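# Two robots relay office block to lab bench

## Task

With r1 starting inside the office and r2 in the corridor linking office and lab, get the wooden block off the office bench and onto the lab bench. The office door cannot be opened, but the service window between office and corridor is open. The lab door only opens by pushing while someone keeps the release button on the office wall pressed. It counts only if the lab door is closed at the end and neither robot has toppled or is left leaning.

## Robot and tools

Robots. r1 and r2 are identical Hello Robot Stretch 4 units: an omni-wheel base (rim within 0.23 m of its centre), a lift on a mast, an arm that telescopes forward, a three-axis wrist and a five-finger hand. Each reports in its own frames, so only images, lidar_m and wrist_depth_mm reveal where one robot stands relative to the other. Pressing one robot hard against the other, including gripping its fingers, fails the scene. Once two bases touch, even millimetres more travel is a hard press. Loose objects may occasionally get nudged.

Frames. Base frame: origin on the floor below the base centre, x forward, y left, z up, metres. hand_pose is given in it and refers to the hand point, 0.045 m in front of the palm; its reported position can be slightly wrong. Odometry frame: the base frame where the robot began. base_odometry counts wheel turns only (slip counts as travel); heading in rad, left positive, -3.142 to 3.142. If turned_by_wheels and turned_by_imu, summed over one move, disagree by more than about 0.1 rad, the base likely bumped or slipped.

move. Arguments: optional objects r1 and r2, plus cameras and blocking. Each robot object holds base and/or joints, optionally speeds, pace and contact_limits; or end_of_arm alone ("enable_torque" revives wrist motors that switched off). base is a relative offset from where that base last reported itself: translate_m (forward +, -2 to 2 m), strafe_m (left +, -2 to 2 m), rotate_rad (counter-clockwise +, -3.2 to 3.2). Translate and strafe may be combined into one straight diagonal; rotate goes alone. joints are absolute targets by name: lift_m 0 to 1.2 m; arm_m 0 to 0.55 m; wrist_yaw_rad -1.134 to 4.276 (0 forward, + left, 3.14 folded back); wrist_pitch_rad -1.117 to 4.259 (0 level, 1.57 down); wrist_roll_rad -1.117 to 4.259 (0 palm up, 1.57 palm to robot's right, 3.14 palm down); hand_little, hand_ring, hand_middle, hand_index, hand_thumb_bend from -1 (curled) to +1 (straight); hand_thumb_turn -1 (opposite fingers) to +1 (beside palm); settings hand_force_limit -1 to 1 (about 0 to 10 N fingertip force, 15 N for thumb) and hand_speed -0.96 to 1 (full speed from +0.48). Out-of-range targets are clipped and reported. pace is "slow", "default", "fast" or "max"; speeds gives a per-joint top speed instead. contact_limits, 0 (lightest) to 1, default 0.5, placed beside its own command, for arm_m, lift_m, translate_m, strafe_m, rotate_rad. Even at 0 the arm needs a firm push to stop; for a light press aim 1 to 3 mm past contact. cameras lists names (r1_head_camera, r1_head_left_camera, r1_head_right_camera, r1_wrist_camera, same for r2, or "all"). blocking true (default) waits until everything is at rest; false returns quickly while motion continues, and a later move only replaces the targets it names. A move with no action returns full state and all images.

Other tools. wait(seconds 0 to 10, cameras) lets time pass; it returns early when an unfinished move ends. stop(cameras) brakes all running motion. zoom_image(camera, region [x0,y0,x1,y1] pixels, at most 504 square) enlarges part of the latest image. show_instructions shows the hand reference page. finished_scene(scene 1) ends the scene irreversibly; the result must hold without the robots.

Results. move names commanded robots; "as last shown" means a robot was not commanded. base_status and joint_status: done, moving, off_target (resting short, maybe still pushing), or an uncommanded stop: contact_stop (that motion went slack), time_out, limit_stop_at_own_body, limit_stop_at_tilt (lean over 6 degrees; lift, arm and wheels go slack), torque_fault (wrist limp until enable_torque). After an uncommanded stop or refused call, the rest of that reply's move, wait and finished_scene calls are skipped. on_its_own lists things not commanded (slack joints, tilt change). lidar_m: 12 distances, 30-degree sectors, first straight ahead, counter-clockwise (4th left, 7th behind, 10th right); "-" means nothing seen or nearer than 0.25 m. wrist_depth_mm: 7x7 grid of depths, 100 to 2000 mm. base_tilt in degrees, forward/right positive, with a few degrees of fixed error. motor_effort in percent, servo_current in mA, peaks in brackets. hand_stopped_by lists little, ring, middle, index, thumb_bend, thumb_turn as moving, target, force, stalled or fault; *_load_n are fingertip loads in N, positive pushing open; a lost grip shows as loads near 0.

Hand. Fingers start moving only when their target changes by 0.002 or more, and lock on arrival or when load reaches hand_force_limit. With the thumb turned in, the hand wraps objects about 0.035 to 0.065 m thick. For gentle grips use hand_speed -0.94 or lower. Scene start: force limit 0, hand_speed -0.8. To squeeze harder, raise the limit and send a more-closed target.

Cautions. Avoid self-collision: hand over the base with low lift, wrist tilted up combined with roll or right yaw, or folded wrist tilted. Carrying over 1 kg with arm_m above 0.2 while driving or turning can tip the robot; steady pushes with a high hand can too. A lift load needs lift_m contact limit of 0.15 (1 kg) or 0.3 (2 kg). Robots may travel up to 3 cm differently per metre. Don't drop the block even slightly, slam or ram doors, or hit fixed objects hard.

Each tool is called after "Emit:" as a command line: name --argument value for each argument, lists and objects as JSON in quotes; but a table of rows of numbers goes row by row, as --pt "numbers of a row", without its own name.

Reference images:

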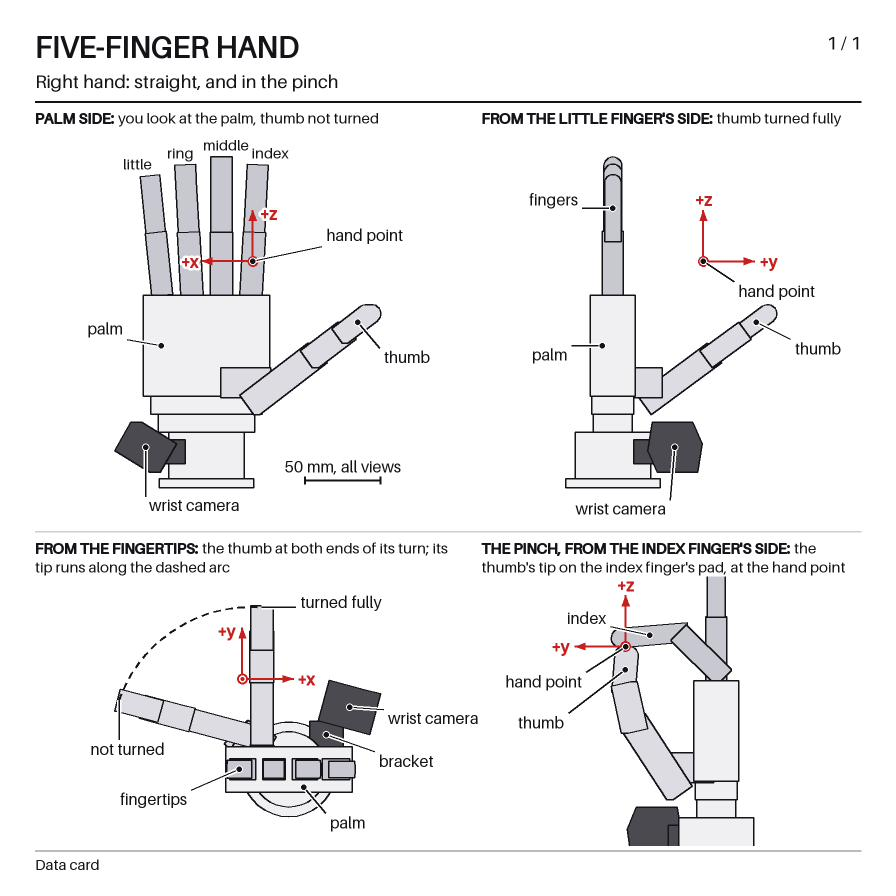

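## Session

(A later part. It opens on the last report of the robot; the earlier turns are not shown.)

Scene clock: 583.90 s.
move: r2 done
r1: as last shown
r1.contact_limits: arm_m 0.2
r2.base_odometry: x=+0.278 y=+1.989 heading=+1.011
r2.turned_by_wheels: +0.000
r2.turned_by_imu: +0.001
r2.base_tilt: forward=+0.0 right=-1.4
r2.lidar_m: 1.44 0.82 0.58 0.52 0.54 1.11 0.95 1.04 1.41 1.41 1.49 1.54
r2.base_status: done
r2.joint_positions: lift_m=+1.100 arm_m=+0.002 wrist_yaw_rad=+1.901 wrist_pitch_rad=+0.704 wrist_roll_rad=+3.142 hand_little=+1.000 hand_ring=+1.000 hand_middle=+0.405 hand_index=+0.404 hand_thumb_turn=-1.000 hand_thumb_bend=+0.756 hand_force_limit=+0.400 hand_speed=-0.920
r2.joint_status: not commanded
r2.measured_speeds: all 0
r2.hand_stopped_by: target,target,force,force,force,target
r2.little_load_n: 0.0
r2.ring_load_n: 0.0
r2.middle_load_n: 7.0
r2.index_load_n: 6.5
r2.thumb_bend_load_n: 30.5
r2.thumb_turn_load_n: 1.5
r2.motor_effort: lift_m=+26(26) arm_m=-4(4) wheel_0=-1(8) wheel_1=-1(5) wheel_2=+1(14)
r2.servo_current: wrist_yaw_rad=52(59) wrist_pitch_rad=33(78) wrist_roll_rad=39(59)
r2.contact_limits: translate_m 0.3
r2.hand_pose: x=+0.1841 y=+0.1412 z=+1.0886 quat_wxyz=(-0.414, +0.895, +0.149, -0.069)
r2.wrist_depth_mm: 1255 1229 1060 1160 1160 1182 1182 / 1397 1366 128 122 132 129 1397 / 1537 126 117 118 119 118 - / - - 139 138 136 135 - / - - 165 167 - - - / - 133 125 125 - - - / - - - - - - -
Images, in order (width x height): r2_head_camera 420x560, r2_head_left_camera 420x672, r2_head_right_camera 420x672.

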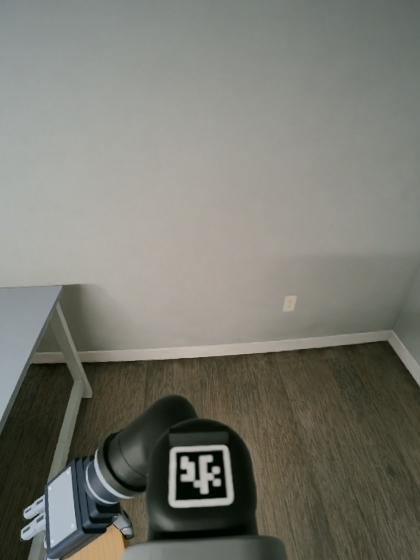

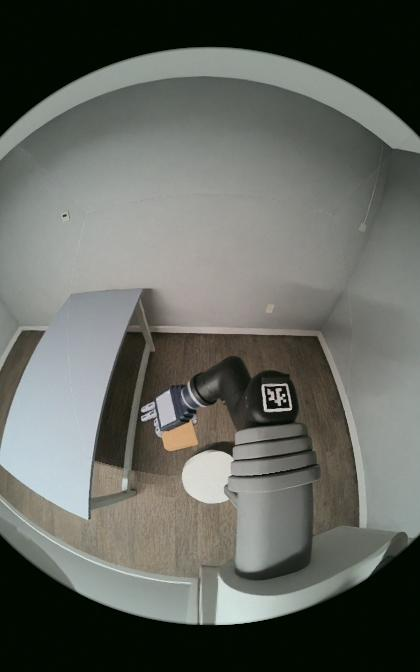

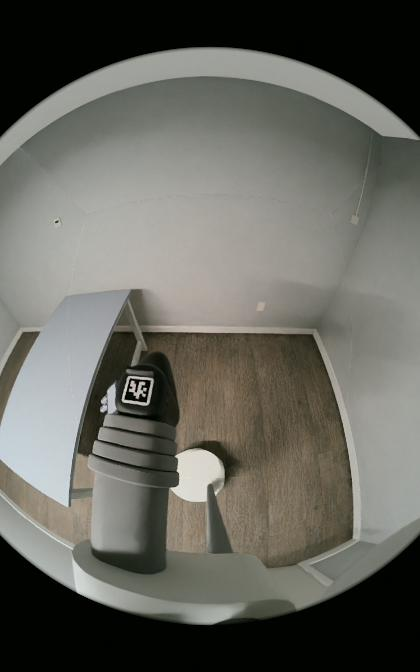

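Emit:
move --r2 '{"base": {"rotate_rad": 1.571}}' --cameras '["r2_head_camera", "r2_head_left_camera", "r2_head_right_camera"]'

Scene clock: 590.77 s.
move: r2 done
r1: as last shown
r1.contact_limits: arm_m 0.2
r2.base_odometry: x=+0.278 y=+1.989 heading=+2.582
r2.turned_by_wheels: +1.571
r2.turned_by_imu: +1.586
r2.base_tilt: forward=-0.1 right=-1.4
r2.lidar_m: 0.55 0.54 1.10 0.94 1.07 1.41 1.41 1.49 1.54 1.45 0.82 0.58
r2.base_status: done
r2.joint_positions: lift_m=+1.100 arm_m=+0.002 wrist_yaw_rad=+1.901 wrist_pitch_rad=+0.704 wrist_roll_rad=+3.142 hand_little=+1.000 hand_ring=+1.000 hand_middle=+0.405 hand_index=+0.404 hand_thumb_turn=-1.000 hand_thumb_bend=+0.756 hand_force_limit=+0.400 hand_speed=-0.920
r2.joint_status: not commanded
r2.measured_speeds: all 0
r2.hand_stopped_by: target,target,force,force,force,target
r2.little_load_n: 0.0
r2.ring_load_n: 0.0
r2.middle_load_n: 7.0
r2.index_load_n: 7.0
r2.thumb_bend_load_n: 31.0
r2.thumb_turn_load_n: 1.5
r2.motor_effort: lift_m=+26(26) arm_m=-4(4) wheel_0=-1(6) wheel_1=-1(6) wheel_2=+0(7)
r2.servo_current: wrist_yaw_rad=52(59) wrist_pitch_rad=65(72) wrist_roll_rad=33(59)
r2.hand_pose: x=+0.1841 y=+0.1412 z=+1.0886 quat_wxyz=(-0.414, +0.895, +0.149, -0.069)
r2.wrist_depth_mm: 1229 1229 1182 1182 1160 1182 1182 / 1308 1336 128 121 132 129 1397 / - 118 118 118 119 118 1576 / - - 140 139 136 135 - / - - 164 167 - 1464 - / - - 125 125 - 1397 - / - - - - - - -
Images, in order (width x height): r2_head_camera 420x560, r2_head_left_camera 420x672, r2_head_right_camera 420x672.

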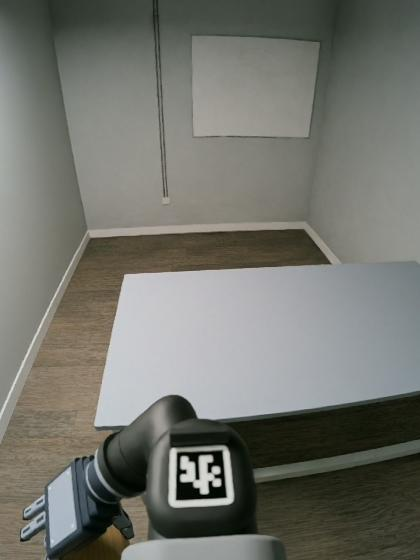

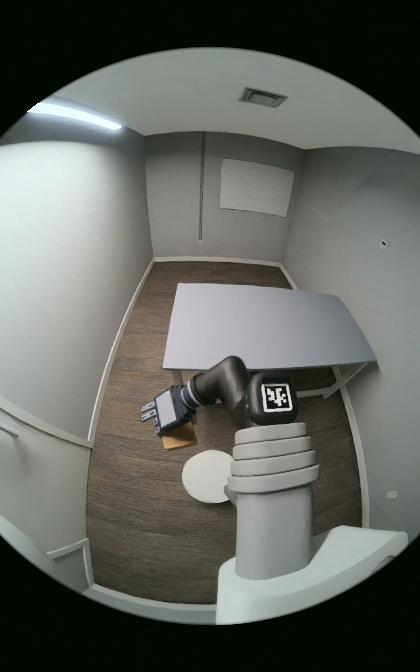

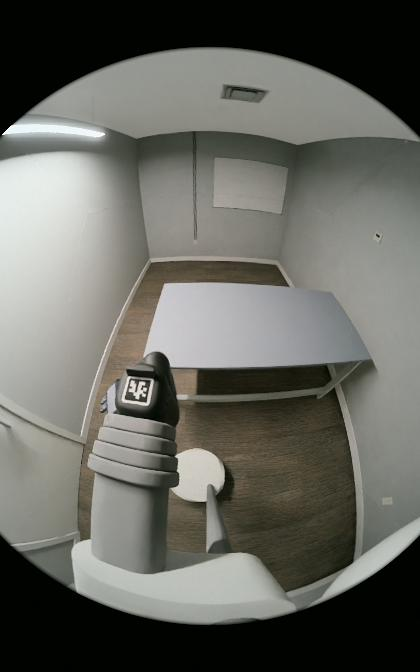

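Emit:
zoom_image --camera "r2_head_left_camera" --region '[0, 380, 120, 620]'

Emit:
zoom_image --camera "r2_head_right_camera" --region '[0, 370, 120, 620]'

Scaled by 2.100 from the camera's image (finer frame: 600x960).

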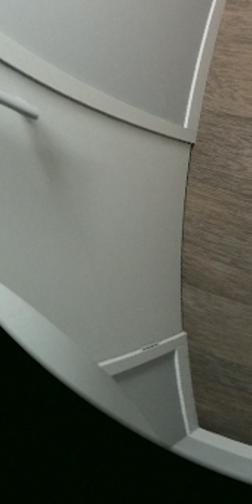

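Scaled by 2.016 from the camera's image (finer frame: 600x960).

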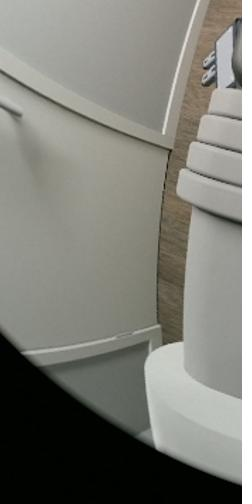

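Emit:
move --r1 '{"joints": {"arm_m": 0.2}, "pace": "slow"}' --r2 '{"joints": {"wrist_yaw_rad": 0.0, "arm_m": 0.47}}' --cameras '["r2_wrist_camera", "r2_head_camera"]'

Scene clock: 599.03 s.
move: r1 done; r2 done
r1.base_odometry: x=+2.679 y=+0.633 heading=+1.740
r1.turned_by_wheels: +0.000
r1.turned_by_imu: +0.000
r1.base_tilt: forward=-0.4 right=+0.0
r1.lidar_m: 0.68 0.77 0.96 2.52 1.24 1.30 3.58 1.54 1.10 1.02 1.06 0.82
r1.base_status: not commanded
r1.joint_positions: lift_m=+0.937 arm_m=+0.200 wrist_yaw_rad=-0.002 wrist_pitch_rad=+0.009 wrist_roll_rad=+3.142 hand_little=+1.000 hand_ring=+1.000 hand_middle=+1.000 hand_index=+1.000 hand_thumb_turn=+1.000 hand_thumb_bend=+1.000 hand_force_limit=+0.400 hand_speed=+1.000
r1.joint_status: all done
r1.measured_speeds: all 0
r1.hand_stopped_by: target,target,target,target,target,target
r1.little_load_n: 0.0
r1.ring_load_n: 0.0
r1.middle_load_n: 0.0
r1.index_load_n: 0.0
r1.thumb_bend_load_n: 0.0
r1.thumb_turn_load_n: -0.5
r1.motor_effort: lift_m=+14(14) arm_m=-7(14) wheel_0=+4(5) wheel_1=+3(4) wheel_2=-2(6)
r1.servo_current: wrist_yaw_rad=52(52) wrist_pitch_rad=65(72) wrist_roll_rad=52(65)
r1.hand_pose: x=+0.5920 y=-0.0569 z=+1.0535 quat_wxyz=(-0.497, +0.502, -0.503, +0.498)
r1.wrist_depth_mm: - - - - - - - / - - - - - - - / - - - - - - - / - - - - - - - / - - - - - - - / - - 170 175 167 - - / - - 109 108 - - -
r2.base_odometry: x=+0.278 y=+1.989 heading=+2.582
r2.turned_by_wheels: +0.000
r2.turned_by_imu: +0.000
r2.base_tilt: forward=+0.0 right=-1.5
r2.lidar_m: 0.53 0.56 1.10 0.96 1.07 1.40 1.42 1.50 1.54 1.45 0.84 0.58
r2.base_status: not commanded
r2.joint_positions: lift_m=+1.100 arm_m=+0.470 wrist_yaw_rad=+0.002 wrist_pitch_rad=+0.704 wrist_roll_rad=+3.142 hand_little=+1.000 hand_ring=+1.000 hand_middle=+0.405 hand_index=+0.404 hand_thumb_turn=-1.000 hand_thumb_bend=+0.756 hand_force_limit=+0.400 hand_speed=-0.920
r2.joint_status: all done
r2.measured_speeds: all 0
r2.hand_stopped_by: target,target,force,force,force,target
r2.little_load_n: 0.0
r2.ring_load_n: 0.0
r2.middle_load_n: 7.0
r2.index_load_n: 7.0
r2.thumb_bend_load_n: 30.5
r2.thumb_turn_load_n: 1.5
r2.motor_effort: lift_m=+26(26) arm_m=+7(12) wheel_0=-1(1) wheel_1=-1(1) wheel_2=+0(1)
r2.servo_current: wrist_yaw_rad=52(117) wrist_pitch_rad=59(91) wrist_roll_rad=39(59)
r2.hand_pose: x=+0.7706 y=-0.0563 z=+1.0886 quat_wxyz=(-0.297, +0.642, -0.641, +0.297)
r2.wrist_depth_mm: - - 143 149 150 - - / - 124 129 122 132 129 - / - 118 118 118 119 118 1537 / - - 139 138 136 135 1756 / - - 172 170 - - - / - - 134 125 - - - / - - - - - - -
pictures: r2_head_camera, r2_wrist_camera
Images, in order (width x height): r2_head_camera 420x560, r2_wrist_camera 616x392.

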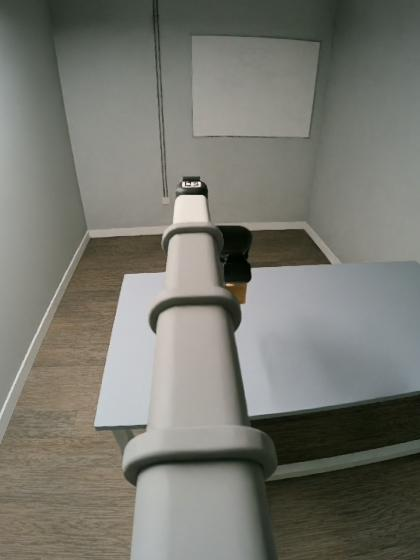

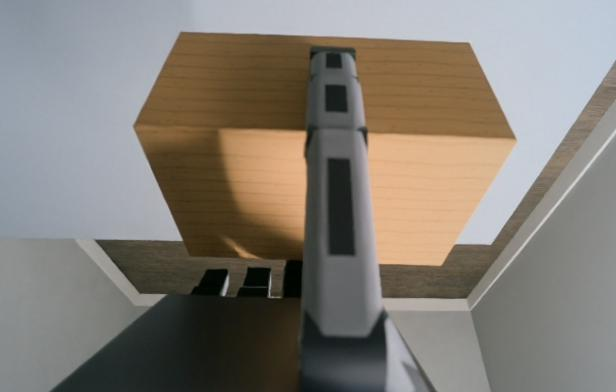

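Emit:
move --r2 '{"joints": {"lift_m": 0.9}, "contact_limits": {"lift_m": 0.2}}' --cameras '["r2_wrist_camera"]'

Scene clock: 606.10 s.
move: r2 done
r1: as last shown
r1.thumb_turn_load_n: 0.0
r1.motor_effort: lift_m=+14(14) arm_m=-7(7) wheel_0=+4(4) wheel_1=+2(3) wheel_2=-2(2)
r2.base_odometry: x=+0.278 y=+1.989 heading=+2.582
r2.turned_by_wheels: +0.000
r2.turned_by_imu: +0.000
r2.base_tilt: forward=+0.0 right=-1.4
r2.lidar_m: 0.54 0.58 1.09 0.94 1.05 1.41 1.42 1.47 1.54 1.46 0.83 0.59
r2.base_status: not commanded
r2.joint_positions: lift_m=+0.900 arm_m=+0.470 wrist_yaw_rad=+0.002 wrist_pitch_rad=+0.704 wrist_roll_rad=+3.142 hand_little=+1.000 hand_ring=+1.000 hand_middle=+0.405 hand_index=+0.404 hand_thumb_turn=-1.000 hand_thumb_bend=+0.756 hand_force_limit=+0.400 hand_speed=-0.920
r2.joint_status: all done
r2.measured_speeds: all 0
r2.hand_stopped_by: target,target,force,force,force,target
r2.little_load_n: 0.0
r2.ring_load_n: 0.0
r2.middle_load_n: 7.0
r2.index_load_n: 6.5
r2.thumb_bend_load_n: 31.0
r2.thumb_turn_load_n: 1.5
r2.motor_effort: lift_m=+17(24) arm_m=+7(7) wheel_0=-1(1) wheel_1=-1(1) wheel_2=+0(0)
r2.servo_current: wrist_yaw_rad=52(52) wrist_pitch_rad=52(85) wrist_roll_rad=33(52)
r2.contact_limits: lift_m 0.2
r2.hand_pose: x=+0.7706 y=-0.0563 z=+0.8894 quat_wxyz=(-0.297, +0.642, -0.641, +0.297)
r2.wrist_depth_mm: 232 230 220 219 219 221 225 / 265 256 128 122 132 133 256 / - 118 118 118 119 118 - / - - 139 138 136 135 - / - - 165 166 - - - / - - 125 126 - - - / - - - - - - -
Images, in order (width x height): r2_wrist_camera 616x392.

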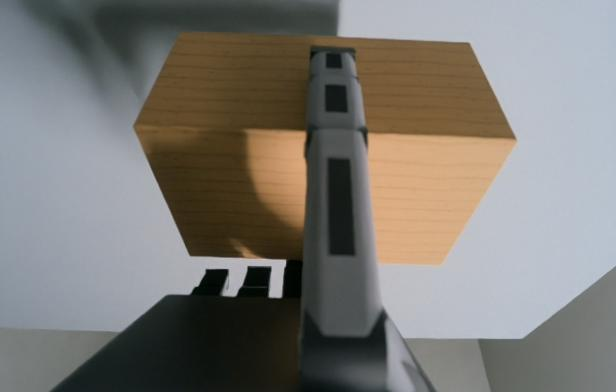

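Emit:
move --r2 '{"joints": {"lift_m": 0.828}, "speeds": {"lift_m": 0.1}, "contact_limits": {"lift_m": 0.1}}' --cameras '["r2_wrist_camera"]'

Scene clock: 610.07 s.
move: r2 done
r1: as last shown
r1.thumb_turn_load_n: -0.5
r2.base_odometry: x=+0.278 y=+1.989 heading=+2.582
r2.turned_by_wheels: +0.000
r2.turned_by_imu: +0.000
r2.base_tilt: forward=+0.0 right=-1.4
r2.lidar_m: 0.53 0.59 1.09 0.94 1.06 1.42 1.41 1.48 1.56 1.42 0.80 0.58
r2.base_status: not commanded
r2.joint_positions: lift_m=+0.828 arm_m=+0.470 wrist_yaw_rad=+0.002 wrist_pitch_rad=+0.704 wrist_roll_rad=+3.142 hand_little=+1.000 hand_ring=+1.000 hand_middle=+0.405 hand_index=+0.404 hand_thumb_turn=-1.000 hand_thumb_bend=+0.756 hand_force_limit=+0.400 hand_speed=-0.920
r2.joint_status: all done
r2.measured_speeds: all 0
r2.hand_stopped_by: target,target,force,force,force,target
r2.little_load_n: 0.0
r2.ring_load_n: 0.0
r2.middle_load_n: 7.5
r2.index_load_n: 6.5
r2.thumb_bend_load_n: 31.0
r2.thumb_turn_load_n: 1.0
r2.motor_effort: lift_m=+17(19) arm_m=+7(7) wheel_0=-1(1) wheel_1=-1(1) wheel_2=+0(0)
r2.servo_current: wrist_yaw_rad=46(59) wrist_pitch_rad=65(78) wrist_roll_rad=39(59)
r2.contact_limits: lift_m 0.1
r2.hand_pose: x=+0.7706 y=-0.0563 z=+0.8174 quat_wxyz=(-0.297, +0.642, -0.641, +0.297)
r2.wrist_depth_mm: 158 157 150 150 151 154 153 / 184 174 128 122 132 138 169 / 208 196 118 118 119 118 200 / 248 248 140 138 136 136 237 / - - 164 166 - 268 - / - - 125 125 - - - / - - - - - - -
Images, in order (width x height): r2_wrist_camera 616x392.

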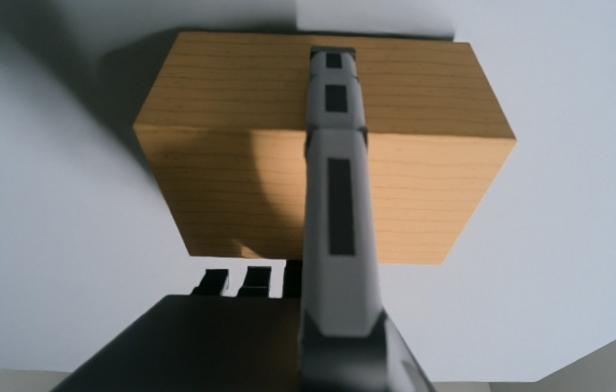

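Emit:
move --r2 '{"joints": {"lift_m": 0.82}, "speeds": {"lift_m": 0.02}, "contact_limits": {"lift_m": 0.0}}' --cameras '["r2_wrist_camera"]'

Scene clock: 613.30 s.
move: r2 done
r1: as last shown
r2.base_odometry: x=+0.278 y=+1.989 heading=+2.582
r2.turned_by_wheels: +0.000
r2.turned_by_imu: +0.000
r2.base_tilt: forward=+0.0 right=-1.4
r2.lidar_m: 0.54 0.57 1.09 0.97 1.05 1.40 1.42 1.47 1.54 1.46 0.83 0.58
r2.base_status: not commanded
r2.joint_positions: lift_m=+0.821 arm_m=+0.470 wrist_yaw_rad=+0.002 wrist_pitch_rad=+0.704 wrist_roll_rad=+3.142 hand_little=+1.000 hand_ring=+1.000 hand_middle=+0.405 hand_index=+0.404 hand_thumb_turn=-1.000 hand_thumb_bend=+0.756 hand_force_limit=+0.400 hand_speed=-0.920
r2.joint_status: all done
r2.measured_speeds: all 0
r2.hand_stopped_by: target,target,force,force,force,target
r2.little_load_n: 0.0
r2.ring_load_n: 0.0
r2.middle_load_n: 7.0
r2.index_load_n: 7.0
r2.thumb_bend_load_n: 30.5
r2.thumb_turn_load_n: 1.0
r2.motor_effort: lift_m=+15(19) arm_m=+7(7) wheel_0=-1(1) wheel_1=-1(1) wheel_2=+0(0)
r2.servo_current: wrist_yaw_rad=46(59) wrist_pitch_rad=52(72) wrist_roll_rad=39(65)
r2.contact_limits: lift_m 0
r2.hand_pose: x=+0.7706 y=-0.0563 z=+0.8095 quat_wxyz=(-0.297, +0.642, -0.641, +0.297)
r2.wrist_depth_mm: 151 151 147 146 146 148 150 / 177 167 128 122 132 137 167 / 201 188 117 118 119 118 193 / 240 238 139 138 136 141 227 / 282 278 164 167 - 258 268 / - - 125 125 - - - / - - - - - - -
Images, in order (width x height): r2_wrist_camera 616x392.

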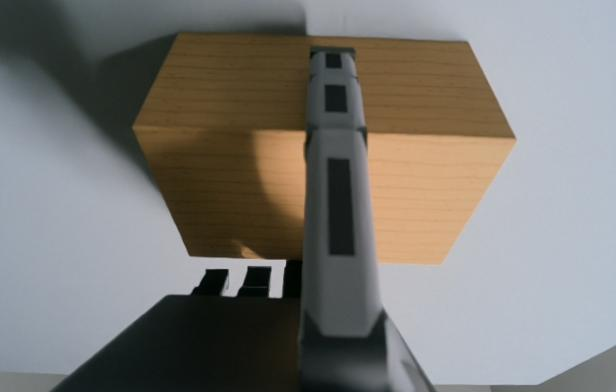

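Emit:
move --r2 '{"joints": {"lift_m": 0.817}, "speeds": {"lift_m": 0.02}, "contact_limits": {"lift_m": 0.0}}' --cameras '[]'

Scene clock: 616.30 s.
move: r2 done
r1: as last shown
r2.base_odometry: x=+0.278 y=+1.989 heading=+2.582
r2.turned_by_wheels: +0.000
r2.turned_by_imu: +0.000
r2.base_tilt: forward=+0.0 right=-1.4
r2.lidar_m: 0.54 0.55 1.09 0.95 1.08 1.45 1.41 1.46 1.53 1.46 0.84 0.56
r2.base_status: not commanded
r2.joint_positions: lift_m=+0.818 arm_m=+0.470 wrist_yaw_rad=+0.002 wrist_pitch_rad=+0.704 wrist_roll_rad=+3.142 hand_little=+1.000 hand_ring=+1.000 hand_middle=+0.405 hand_index=+0.404 hand_thumb_turn=-1.000 hand_thumb_bend=+0.756 hand_force_limit=+0.400 hand_speed=-0.920
r2.joint_status: all done
r2.measured_speeds: all 0
r2.hand_stopped_by: target,target,force,force,force,target
r2.little_load_n: 0.0
r2.ring_load_n: 0.0
r2.middle_load_n: 7.0
r2.index_load_n: 6.0
r2.thumb_bend_load_n: 31.0
r2.thumb_turn_load_n: 0.0
r2.motor_effort: lift_m=+11(15) arm_m=+7(7) wheel_0=-1(1) wheel_1=-1(1) wheel_2=+0(0)
r2.servo_current: wrist_yaw_rad=39(59) wrist_pitch_rad=72(78) wrist_roll_rad=59(59)
r2.contact_limits: lift_m 0
r2.hand_pose: x=+0.7706 y=-0.0564 z=+0.8069 quat_wxyz=(-0.297, +0.642, -0.641, +0.297)
r2.wrist_depth_mm: 151 150 146 146 146 147 147 / 177 167 128 122 131 137 167 / 200 187 117 118 119 118 193 / 238 237 138 138 137 141 229 / 281 278 164 167 - 270 270 / - - 125 125 - - - / - - - - - - -

Emit:
move --r2 '{"joints": {"hand_index": 0.8, "hand_middle": 0.8, "hand_thumb_bend": 1.0, "hand_speed": -0.85}}'

Emit:
move --r2 '{"joints": {"hand_index": 1.0, "hand_middle": 1.0}}' --cameras '["r2_wrist_camera"]'

Scene clock: 621.00 s.
move: r2 done
r1: as last shown
r2.base_odometry: x=+0.278 y=+1.989 heading=+2.582
r2.turned_by_wheels: +0.000
r2.turned_by_imu: +0.000
r2.base_tilt: forward=+0.0 right=-1.4
r2.lidar_m: 0.54 0.56 1.08 0.95 1.07 1.44 1.41 1.48 1.55 1.45 0.83 0.56
r2.base_status: not commanded
r2.joint_positions: lift_m=+0.818 arm_m=+0.470 wrist_yaw_rad=+0.001 wrist_pitch_rad=+0.704 wrist_roll_rad=+3.142 hand_little=+1.000 hand_ring=+1.000 hand_middle=+0.800 hand_index=+0.800 hand_thumb_turn=-1.000 hand_thumb_bend=+1.000 hand_force_limit=+0.400 hand_speed=-0.850
r2.joint_status: all done
r2.measured_speeds: all 0
r2.hand_stopped_by: target,target,target,target,target,target
r2.little_load_n: 0.0
r2.ring_load_n: 0.0
r2.middle_load_n: 0.0
r2.index_load_n: 0.0
r2.thumb_bend_load_n: 0.0
r2.thumb_turn_load_n: 0.0
r2.motor_effort: lift_m=+15(15) arm_m=+7(7) wheel_0=-1(1) wheel_1=-1(1) wheel_2=+0(0)
r2.servo_current: wrist_yaw_rad=59(59) wrist_pitch_rad=72(85) wrist_roll_rad=39(59)
r2.contact_limits: lift_m 0
r2.hand_pose: x=+0.7706 y=-0.0564 z=+0.8065 quat_wxyz=(-0.297, +0.642, -0.642, +0.297)
r2.wrist_depth_mm: 147 147 147 142 145 145 147 / 172 163 133 126 136 147 167 / 195 182 118 119 118 118 189 / 233 223 133 133 131 131 224 / 276 271 163 163 - 253 263 / - - 125 125 - - - / - - - - - - -
pictures: none

Scene clock: 621.97 s.
move: r2 done
r1: as last shown
r1.thumb_turn_load_n: 0.0
r2.base_odometry: x=+0.278 y=+1.989 heading=+2.582
r2.turned_by_wheels: +0.000
r2.turned_by_imu: +0.000
r2.base_tilt: forward=+0.0 right=-1.4
r2.lidar_m: 0.53 0.57 1.10 0.94 1.08 1.41 1.41 1.47 1.55 1.45 0.80 0.58
r2.base_status: not commanded
r2.joint_positions: lift_m=+0.818 arm_m=+0.470 wrist_yaw_rad=+0.001 wrist_pitch_rad=+0.704 wrist_roll_rad=+3.142 hand_little=+1.000 hand_ring=+1.000 hand_middle=+1.000 hand_index=+1.000 hand_thumb_turn=-1.000 hand_thumb_bend=+1.000 hand_force_limit=+0.400 hand_speed=-0.850
r2.joint_status: all done
r2.measured_speeds: all 0
r2.hand_stopped_by: target,target,target,target,target,target
r2.little_load_n: 0.0
r2.ring_load_n: 0.0
r2.middle_load_n: 0.0
r2.index_load_n: 0.0
r2.thumb_bend_load_n: 0.0
r2.thumb_turn_load_n: 0.0
r2.motor_effort: lift_m=+15(15) arm_m=+7(7) wheel_0=-1(1) wheel_1=-1(1) wheel_2=+0(0)
r2.servo_current: wrist_yaw_rad=52(59) wrist_pitch_rad=59(85) wrist_roll_rad=59(59)
r2.contact_limits: lift_m 0
r2.hand_pose: x=+0.7706 y=-0.0564 z=+0.8065 quat_wxyz=(-0.297, +0.642, -0.642, +0.297)
r2.wrist_depth_mm: 147 147 147 142 145 145 147 / 172 163 133 126 136 147 168 / 195 182 118 119 118 118 189 / 232 223 133 133 131 131 224 / 274 272 163 163 - 253 264 / - - 125 116 - - - / - - - - - - -
Images, in order (width x height): r2_wrist_camera 616x392.

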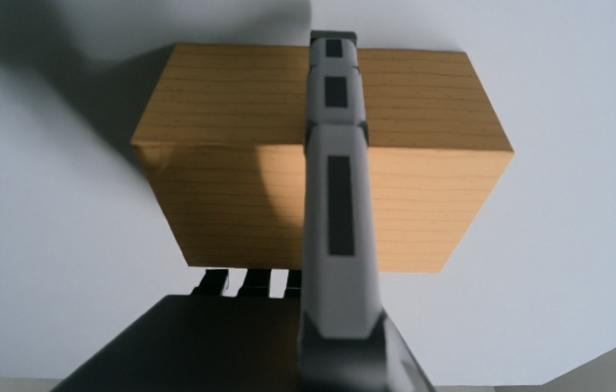

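Emit:
move --r2 '{"joints": {"lift_m": 0.95}, "pace": "slow"}' --cameras '["r2_wrist_camera", "r2_head_camera"]'

Scene clock: 628.43 s.
move: r2 done
r1: as last shown
r1.thumb_turn_load_n: -0.5
r2.base_odometry: x=+0.278 y=+1.989 heading=+2.582
r2.turned_by_wheels: +0.000
r2.turned_by_imu: +0.000
r2.base_tilt: forward=+0.0 right=-1.4
r2.lidar_m: 0.51 0.56 1.11 0.97 1.05 1.44 1.44 1.47 1.54 1.45 0.79 0.59
r2.base_status: not commanded
r2.joint_positions: lift_m=+0.950 arm_m=+0.470 wrist_yaw_rad=+0.001 wrist_pitch_rad=+0.704 wrist_roll_rad=+3.142 hand_little=+1.000 hand_ring=+1.000 hand_middle=+1.000 hand_index=+1.000 hand_thumb_turn=-1.000 hand_thumb_bend=+1.000 hand_force_limit=+0.400 hand_speed=-0.850
r2.joint_status: all done
r2.measured_speeds: all 0
r2.hand_stopped_by: target,target,target,target,target,target
r2.little_load_n: 0.0
r2.ring_load_n: 0.0
r2.middle_load_n: 0.0
r2.index_load_n: 0.0
r2.thumb_bend_load_n: 0.0
r2.thumb_turn_load_n: 0.0
r2.motor_effort: lift_m=+27(31) arm_m=+7(7) wheel_0=-1(1) wheel_1=-1(1) wheel_2=+0(0)
r2.servo_current: wrist_yaw_rad=46(59) wrist_pitch_rad=46(85) wrist_roll_rad=46(59)
r2.hand_pose: x=+0.7706 y=-0.0564 z=+0.9385 quat_wxyz=(-0.297, +0.642, -0.642, +0.297)
r2.wrist_depth_mm: 276 277 225 214 217 272 276 / - - 250 243 - - - / - - - - - - - / - - - - - - - / - - - - - - - / - - 125 116 - - - / - - - - - - -
pictures: r2_head_camera, r2_wrist_camera
Images, in order (width x height): r2_head_camera 420x560, r2_wrist_camera 616x392.

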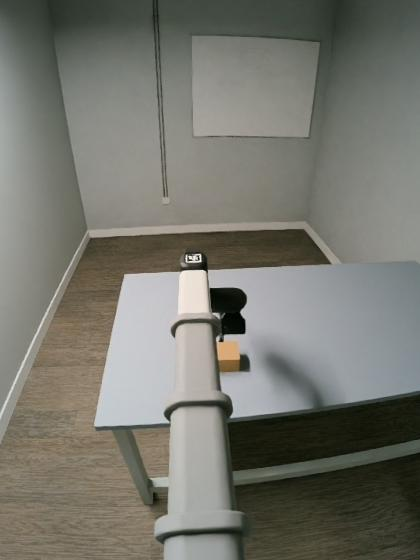

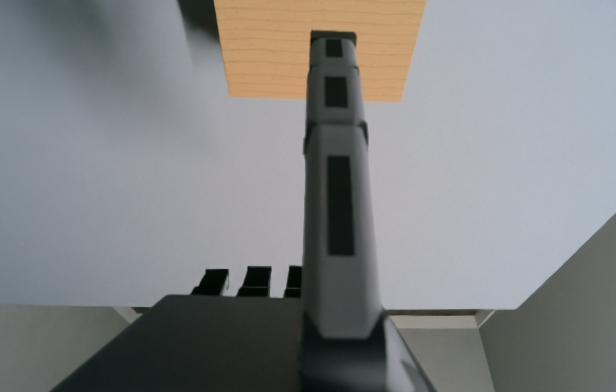

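Emit:
move --r2 '{"joints": {"lift_m": 1.03}}'

Emit:
move --r2 '{"joints": {"arm_m": 0.1}}' --cameras '["r2_head_camera", "r2_head_left_camera", "r1_head_camera"]'

Emit:
zoom_image --camera "r2_head_left_camera" --region '[0, 320, 200, 640]'

Scene clock: 632.37 s.
move: r2 done
r1.base_odometry: x=+2.679 y=+0.633 heading=+1.740
r1.turned_by_wheels: +0.000
r1.turned_by_imu: +0.000
r1.base_tilt: forward=-0.4 right=+0.0
r1.lidar_m: 0.72 0.77 0.99 2.52 1.31 1.31 3.58 1.56 1.08 1.02 1.06 0.79
r1.base_status: not commanded
r1.joint_positions: lift_m=+0.937 arm_m=+0.200 wrist_yaw_rad=-0.002 wrist_pitch_rad=+0.009 wrist_roll_rad=+3.142 hand_little=+1.000 hand_ring=+1.000 hand_middle=+1.000 hand_index=+1.000 hand_thumb_turn=+1.000 hand_thumb_bend=+1.000 hand_force_limit=+0.400 hand_speed=+1.000
r1.joint_status: not commanded
r1.measured_speeds: all 0
r1.hand_stopped_by: target,target,target,target,target,target
r1.little_load_n: 0.0
r1.ring_load_n: 0.0
r1.middle_load_n: 0.0
r1.index_load_n: 0.0
r1.thumb_bend_load_n: 0.0
r1.thumb_turn_load_n: 0.0
r1.motor_effort: lift_m=+14(14) arm_m=-7(7) wheel_0=+4(4) wheel_1=+2(3) wheel_2=-2(2)
r1.servo_current: wrist_yaw_rad=46(59) wrist_pitch_rad=52(78) wrist_roll_rad=46(52)
r1.hand_pose: x=+0.5920 y=-0.0569 z=+1.0535 quat_wxyz=(-0.497, +0.502, -0.503, +0.498)
r1.wrist_depth_mm: - - - - - - - / - - - - - - - / - - - - - - - / - - - - - - - / - - - - - - - / - - 170 175 167 - - / - - 109 108 - - -
r2.base_odometry: x=+0.278 y=+1.989 heading=+2.582
r2.turned_by_wheels: +0.000
r2.turned_by_imu: +0.000
r2.base_tilt: forward=+0.0 right=-1.4
r2.lidar_m: 0.52 0.55 1.09 0.95 1.07 1.41 1.42 1.47 1.54 1.44 0.83 0.56
r2.base_status: not commanded
r2.joint_positions: lift_m=+1.030 arm_m=+0.470 wrist_yaw_rad=+0.001 wrist_pitch_rad=+0.704 wrist_roll_rad=+3.142 hand_little=+1.000 hand_ring=+1.000 hand_middle=+1.000 hand_index=+1.000 hand_thumb_turn=-1.000 hand_thumb_bend=+1.000 hand_force_limit=+0.400 hand_speed=-0.850
r2.joint_status: all done
r2.measured_speeds: all 0
r2.hand_stopped_by: target,target,target,target,target,target
r2.little_load_n: 0.0
r2.ring_load_n: 0.0
r2.middle_load_n: -0.5
r2.index_load_n: 0.0
r2.thumb_bend_load_n: 0.0
r2.thumb_turn_load_n: 0.0
r2.motor_effort: lift_m=+27(32) arm_m=+7(7) wheel_0=-1(1) wheel_1=-1(1) wheel_2=+0(0)
r2.servo_current: wrist_yaw_rad=46(59) wrist_pitch_rad=85(85) wrist_roll_rad=46(52)
r2.hand_pose: x=+0.7706 y=-0.0564 z=+1.0186 quat_wxyz=(-0.297, +0.642, -0.642, +0.297)
r2.wrist_depth_mm: - - - 293 293 - - / - - - - - - - / - - - - - - - / - - - - - - 1537 / - - - - - - - / - - 134 116 - - - / - - - - - - -
pictures: none

Scene clock: 634.57 s.
move: r2 done
r1: as last shown
r1.thumb_turn_load_n: -0.5
r2.base_odometry: x=+0.278 y=+1.989 heading=+2.582
r2.turned_by_wheels: +0.000
r2.turned_by_imu: +0.000
r2.base_tilt: forward=+0.0 right=-1.4
r2.lidar_m: 0.54 0.56 1.10 0.96 1.06 1.42 1.42 1.46 1.55 1.46 0.82 0.58
r2.base_status: not commanded
r2.joint_positions: lift_m=+1.030 arm_m=+0.100 wrist_yaw_rad=+0.001 wrist_pitch_rad=+0.704 wrist_roll_rad=+3.142 hand_little=+1.000 hand_ring=+1.000 hand_middle=+1.000 hand_index=+1.000 hand_thumb_turn=-1.000 hand_thumb_bend=+1.000 hand_force_limit=+0.400 hand_speed=-0.850
r2.joint_status: all done
r2.measured_speeds: all 0
r2.hand_stopped_by: target,target,target,target,target,target
r2.little_load_n: 0.0
r2.ring_load_n: 0.0
r2.middle_load_n: 0.0
r2.index_load_n: 0.0
r2.thumb_bend_load_n: 0.0
r2.thumb_turn_load_n: 0.0
r2.motor_effort: lift_m=+27(27) arm_m=-7(12) wheel_0=-1(1) wheel_1=-1(1) wheel_2=+0(0)
r2.servo_current: wrist_yaw_rad=46(59) wrist_pitch_rad=52(78) wrist_roll_rad=33(59)
r2.hand_pose: x=+0.4010 y=-0.0564 z=+1.0186 quat_wxyz=(-0.297, +0.642, -0.642, +0.297)
r2.wrist_depth_mm: 1160 1160 1160 1138 1118 1118 1118 / 1308 1336 1308 1255 - 1281 1255 / - - - - - - - / - - - - - - 1537 / - - - 559 - - - / - 121 125 116 - - - / - - - - - - -
pictures: r1_head_camera, r2_head_camera, r2_head_left_camera
Images, in order (width x height): r1_head_camera 420x560, r2_head_camera 420x560, r2_head_left_camera 420x672.

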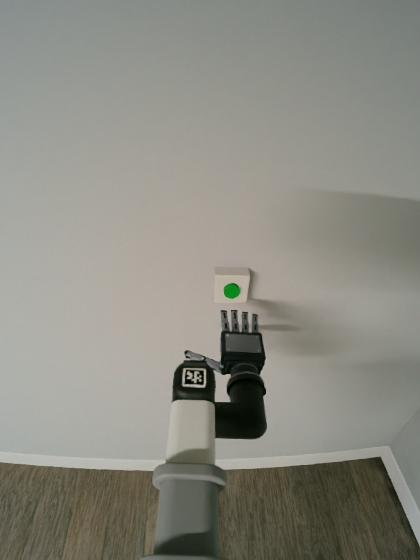

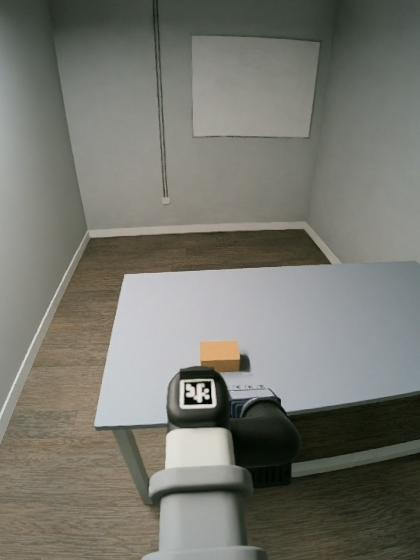

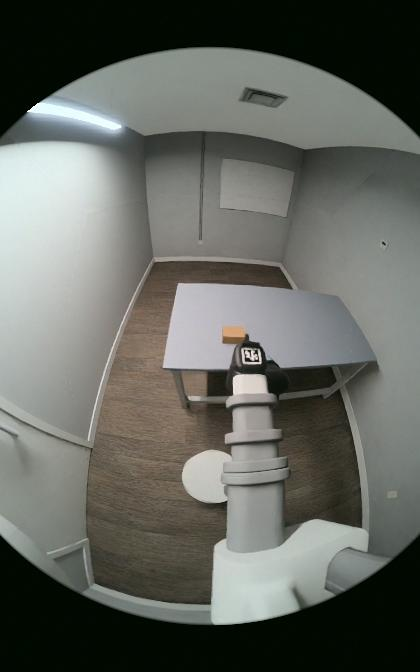

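Scaled by 1.575 from the camera's image (finer frame: 600x960).

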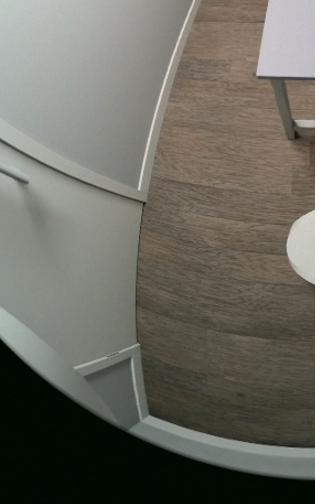

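Emit:
move --r2 '{"base": {"rotate_rad": 1.4}, "joints": {"arm_m": 0.0}}' --cameras '["r2_head_camera", "r2_head_left_camera", "r2_head_right_camera"]'

Scene clock: 639.70 s.
move: r2 done
r1: as last shown
r1.thumb_turn_load_n: 0.0
r2.base_odometry: x=+0.278 y=+1.989 heading=-2.301
r2.turned_by_wheels: +1.400
r2.turned_by_imu: +1.414
r2.base_tilt: forward=-0.1 right=-1.4
r2.lidar_m: 0.95 1.03 1.25 1.43 1.43 1.67 1.44 1.07 0.63 0.53 0.53 1.16
r2.base_status: done
r2.joint_positions: lift_m=+1.030 arm_m=+0.002 wrist_yaw_rad=+0.001 wrist_pitch_rad=+0.704 wrist_roll_rad=+3.142 hand_little=+1.000 hand_ring=+1.000 hand_middle=+1.000 hand_index=+1.000 hand_thumb_turn=-1.000 hand_thumb_bend=+1.000 hand_force_limit=+0.400 hand_speed=-0.850
r2.joint_status: all done
joint sent to its limit — r2.arm_m, lower limit.
r2.measured_speeds: all 0
r2.hand_stopped_by: target,target,target,target,target,target
r2.little_load_n: 0.0
r2.ring_load_n: 0.0
r2.middle_load_n: 0.0
r2.index_load_n: 0.0
r2.thumb_bend_load_n: 0.0
r2.thumb_turn_load_n: 0.0
r2.motor_effort: lift_m=+26(27) arm_m=-7(12) wheel_0=+0(5) wheel_1=+1(6) wheel_2=+0(6)
r2.servo_current: wrist_yaw_rad=52(59) wrist_pitch_rad=59(85) wrist_roll_rad=46(59)
r2.hand_pose: x=+0.3027 y=-0.0564 z=+1.0187 quat_wxyz=(-0.297, +0.642, -0.642, +0.297)
r2.wrist_depth_mm: 1160 1160 1160 1138 1118 1138 1118 / 1336 1308 1336 1281 - 1255 1229 / 1464 1499 1464 - - - - / - - - - - - - / - - - - - - - / - - 125 116 - 842 831 / - - - - - 788 768
Images, in order (width x height): r2_head_camera 420x560, r2_head_left_camera 420x672, r2_head_right_camera 420x672.

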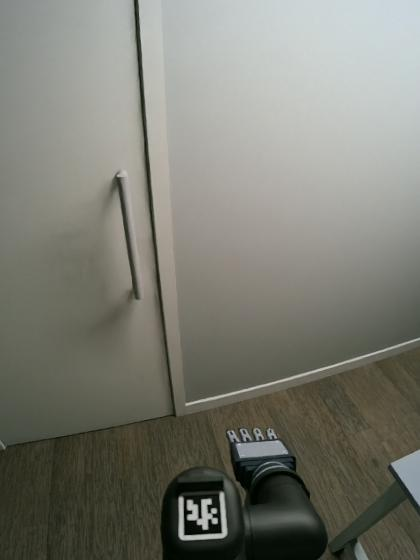

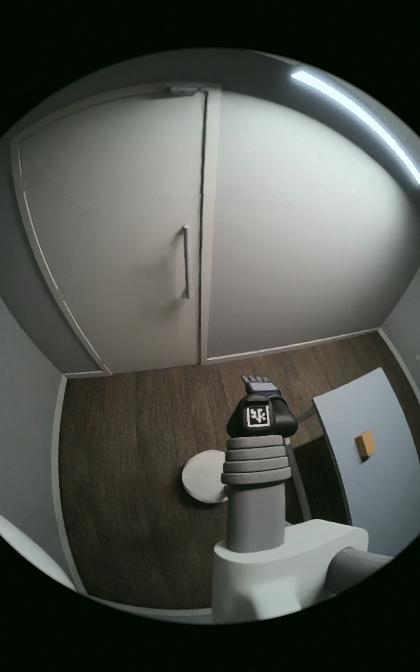

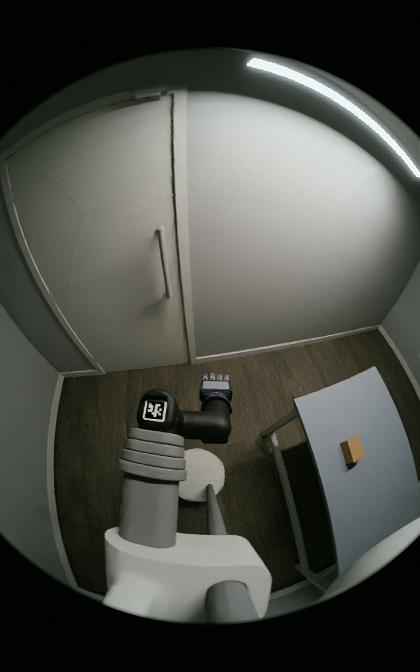

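Emit:
zoom_image --camera "r2_head_camera" --region '[60, 280, 220, 460]'

Emit:
zoom_image --camera "r2_head_left_camera" --region '[130, 70, 260, 240]'

Scaled by 2.800 from the camera's image (finer frame: 1200x1600).

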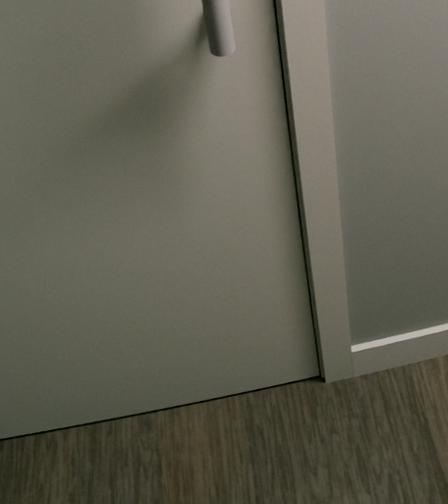

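Scaled by 2.965 from the camera's image (finer frame: 600x960).

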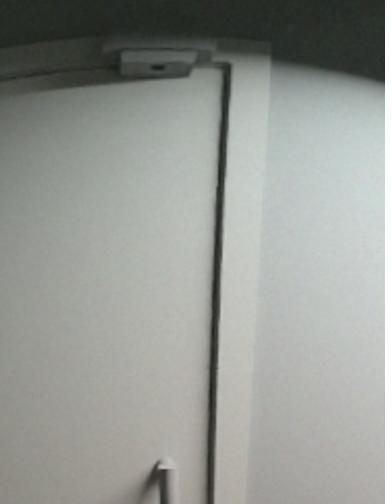

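Block is on the lab bench and the door is shut.

Emit:
finished_scene

The scene is finished: the task was done.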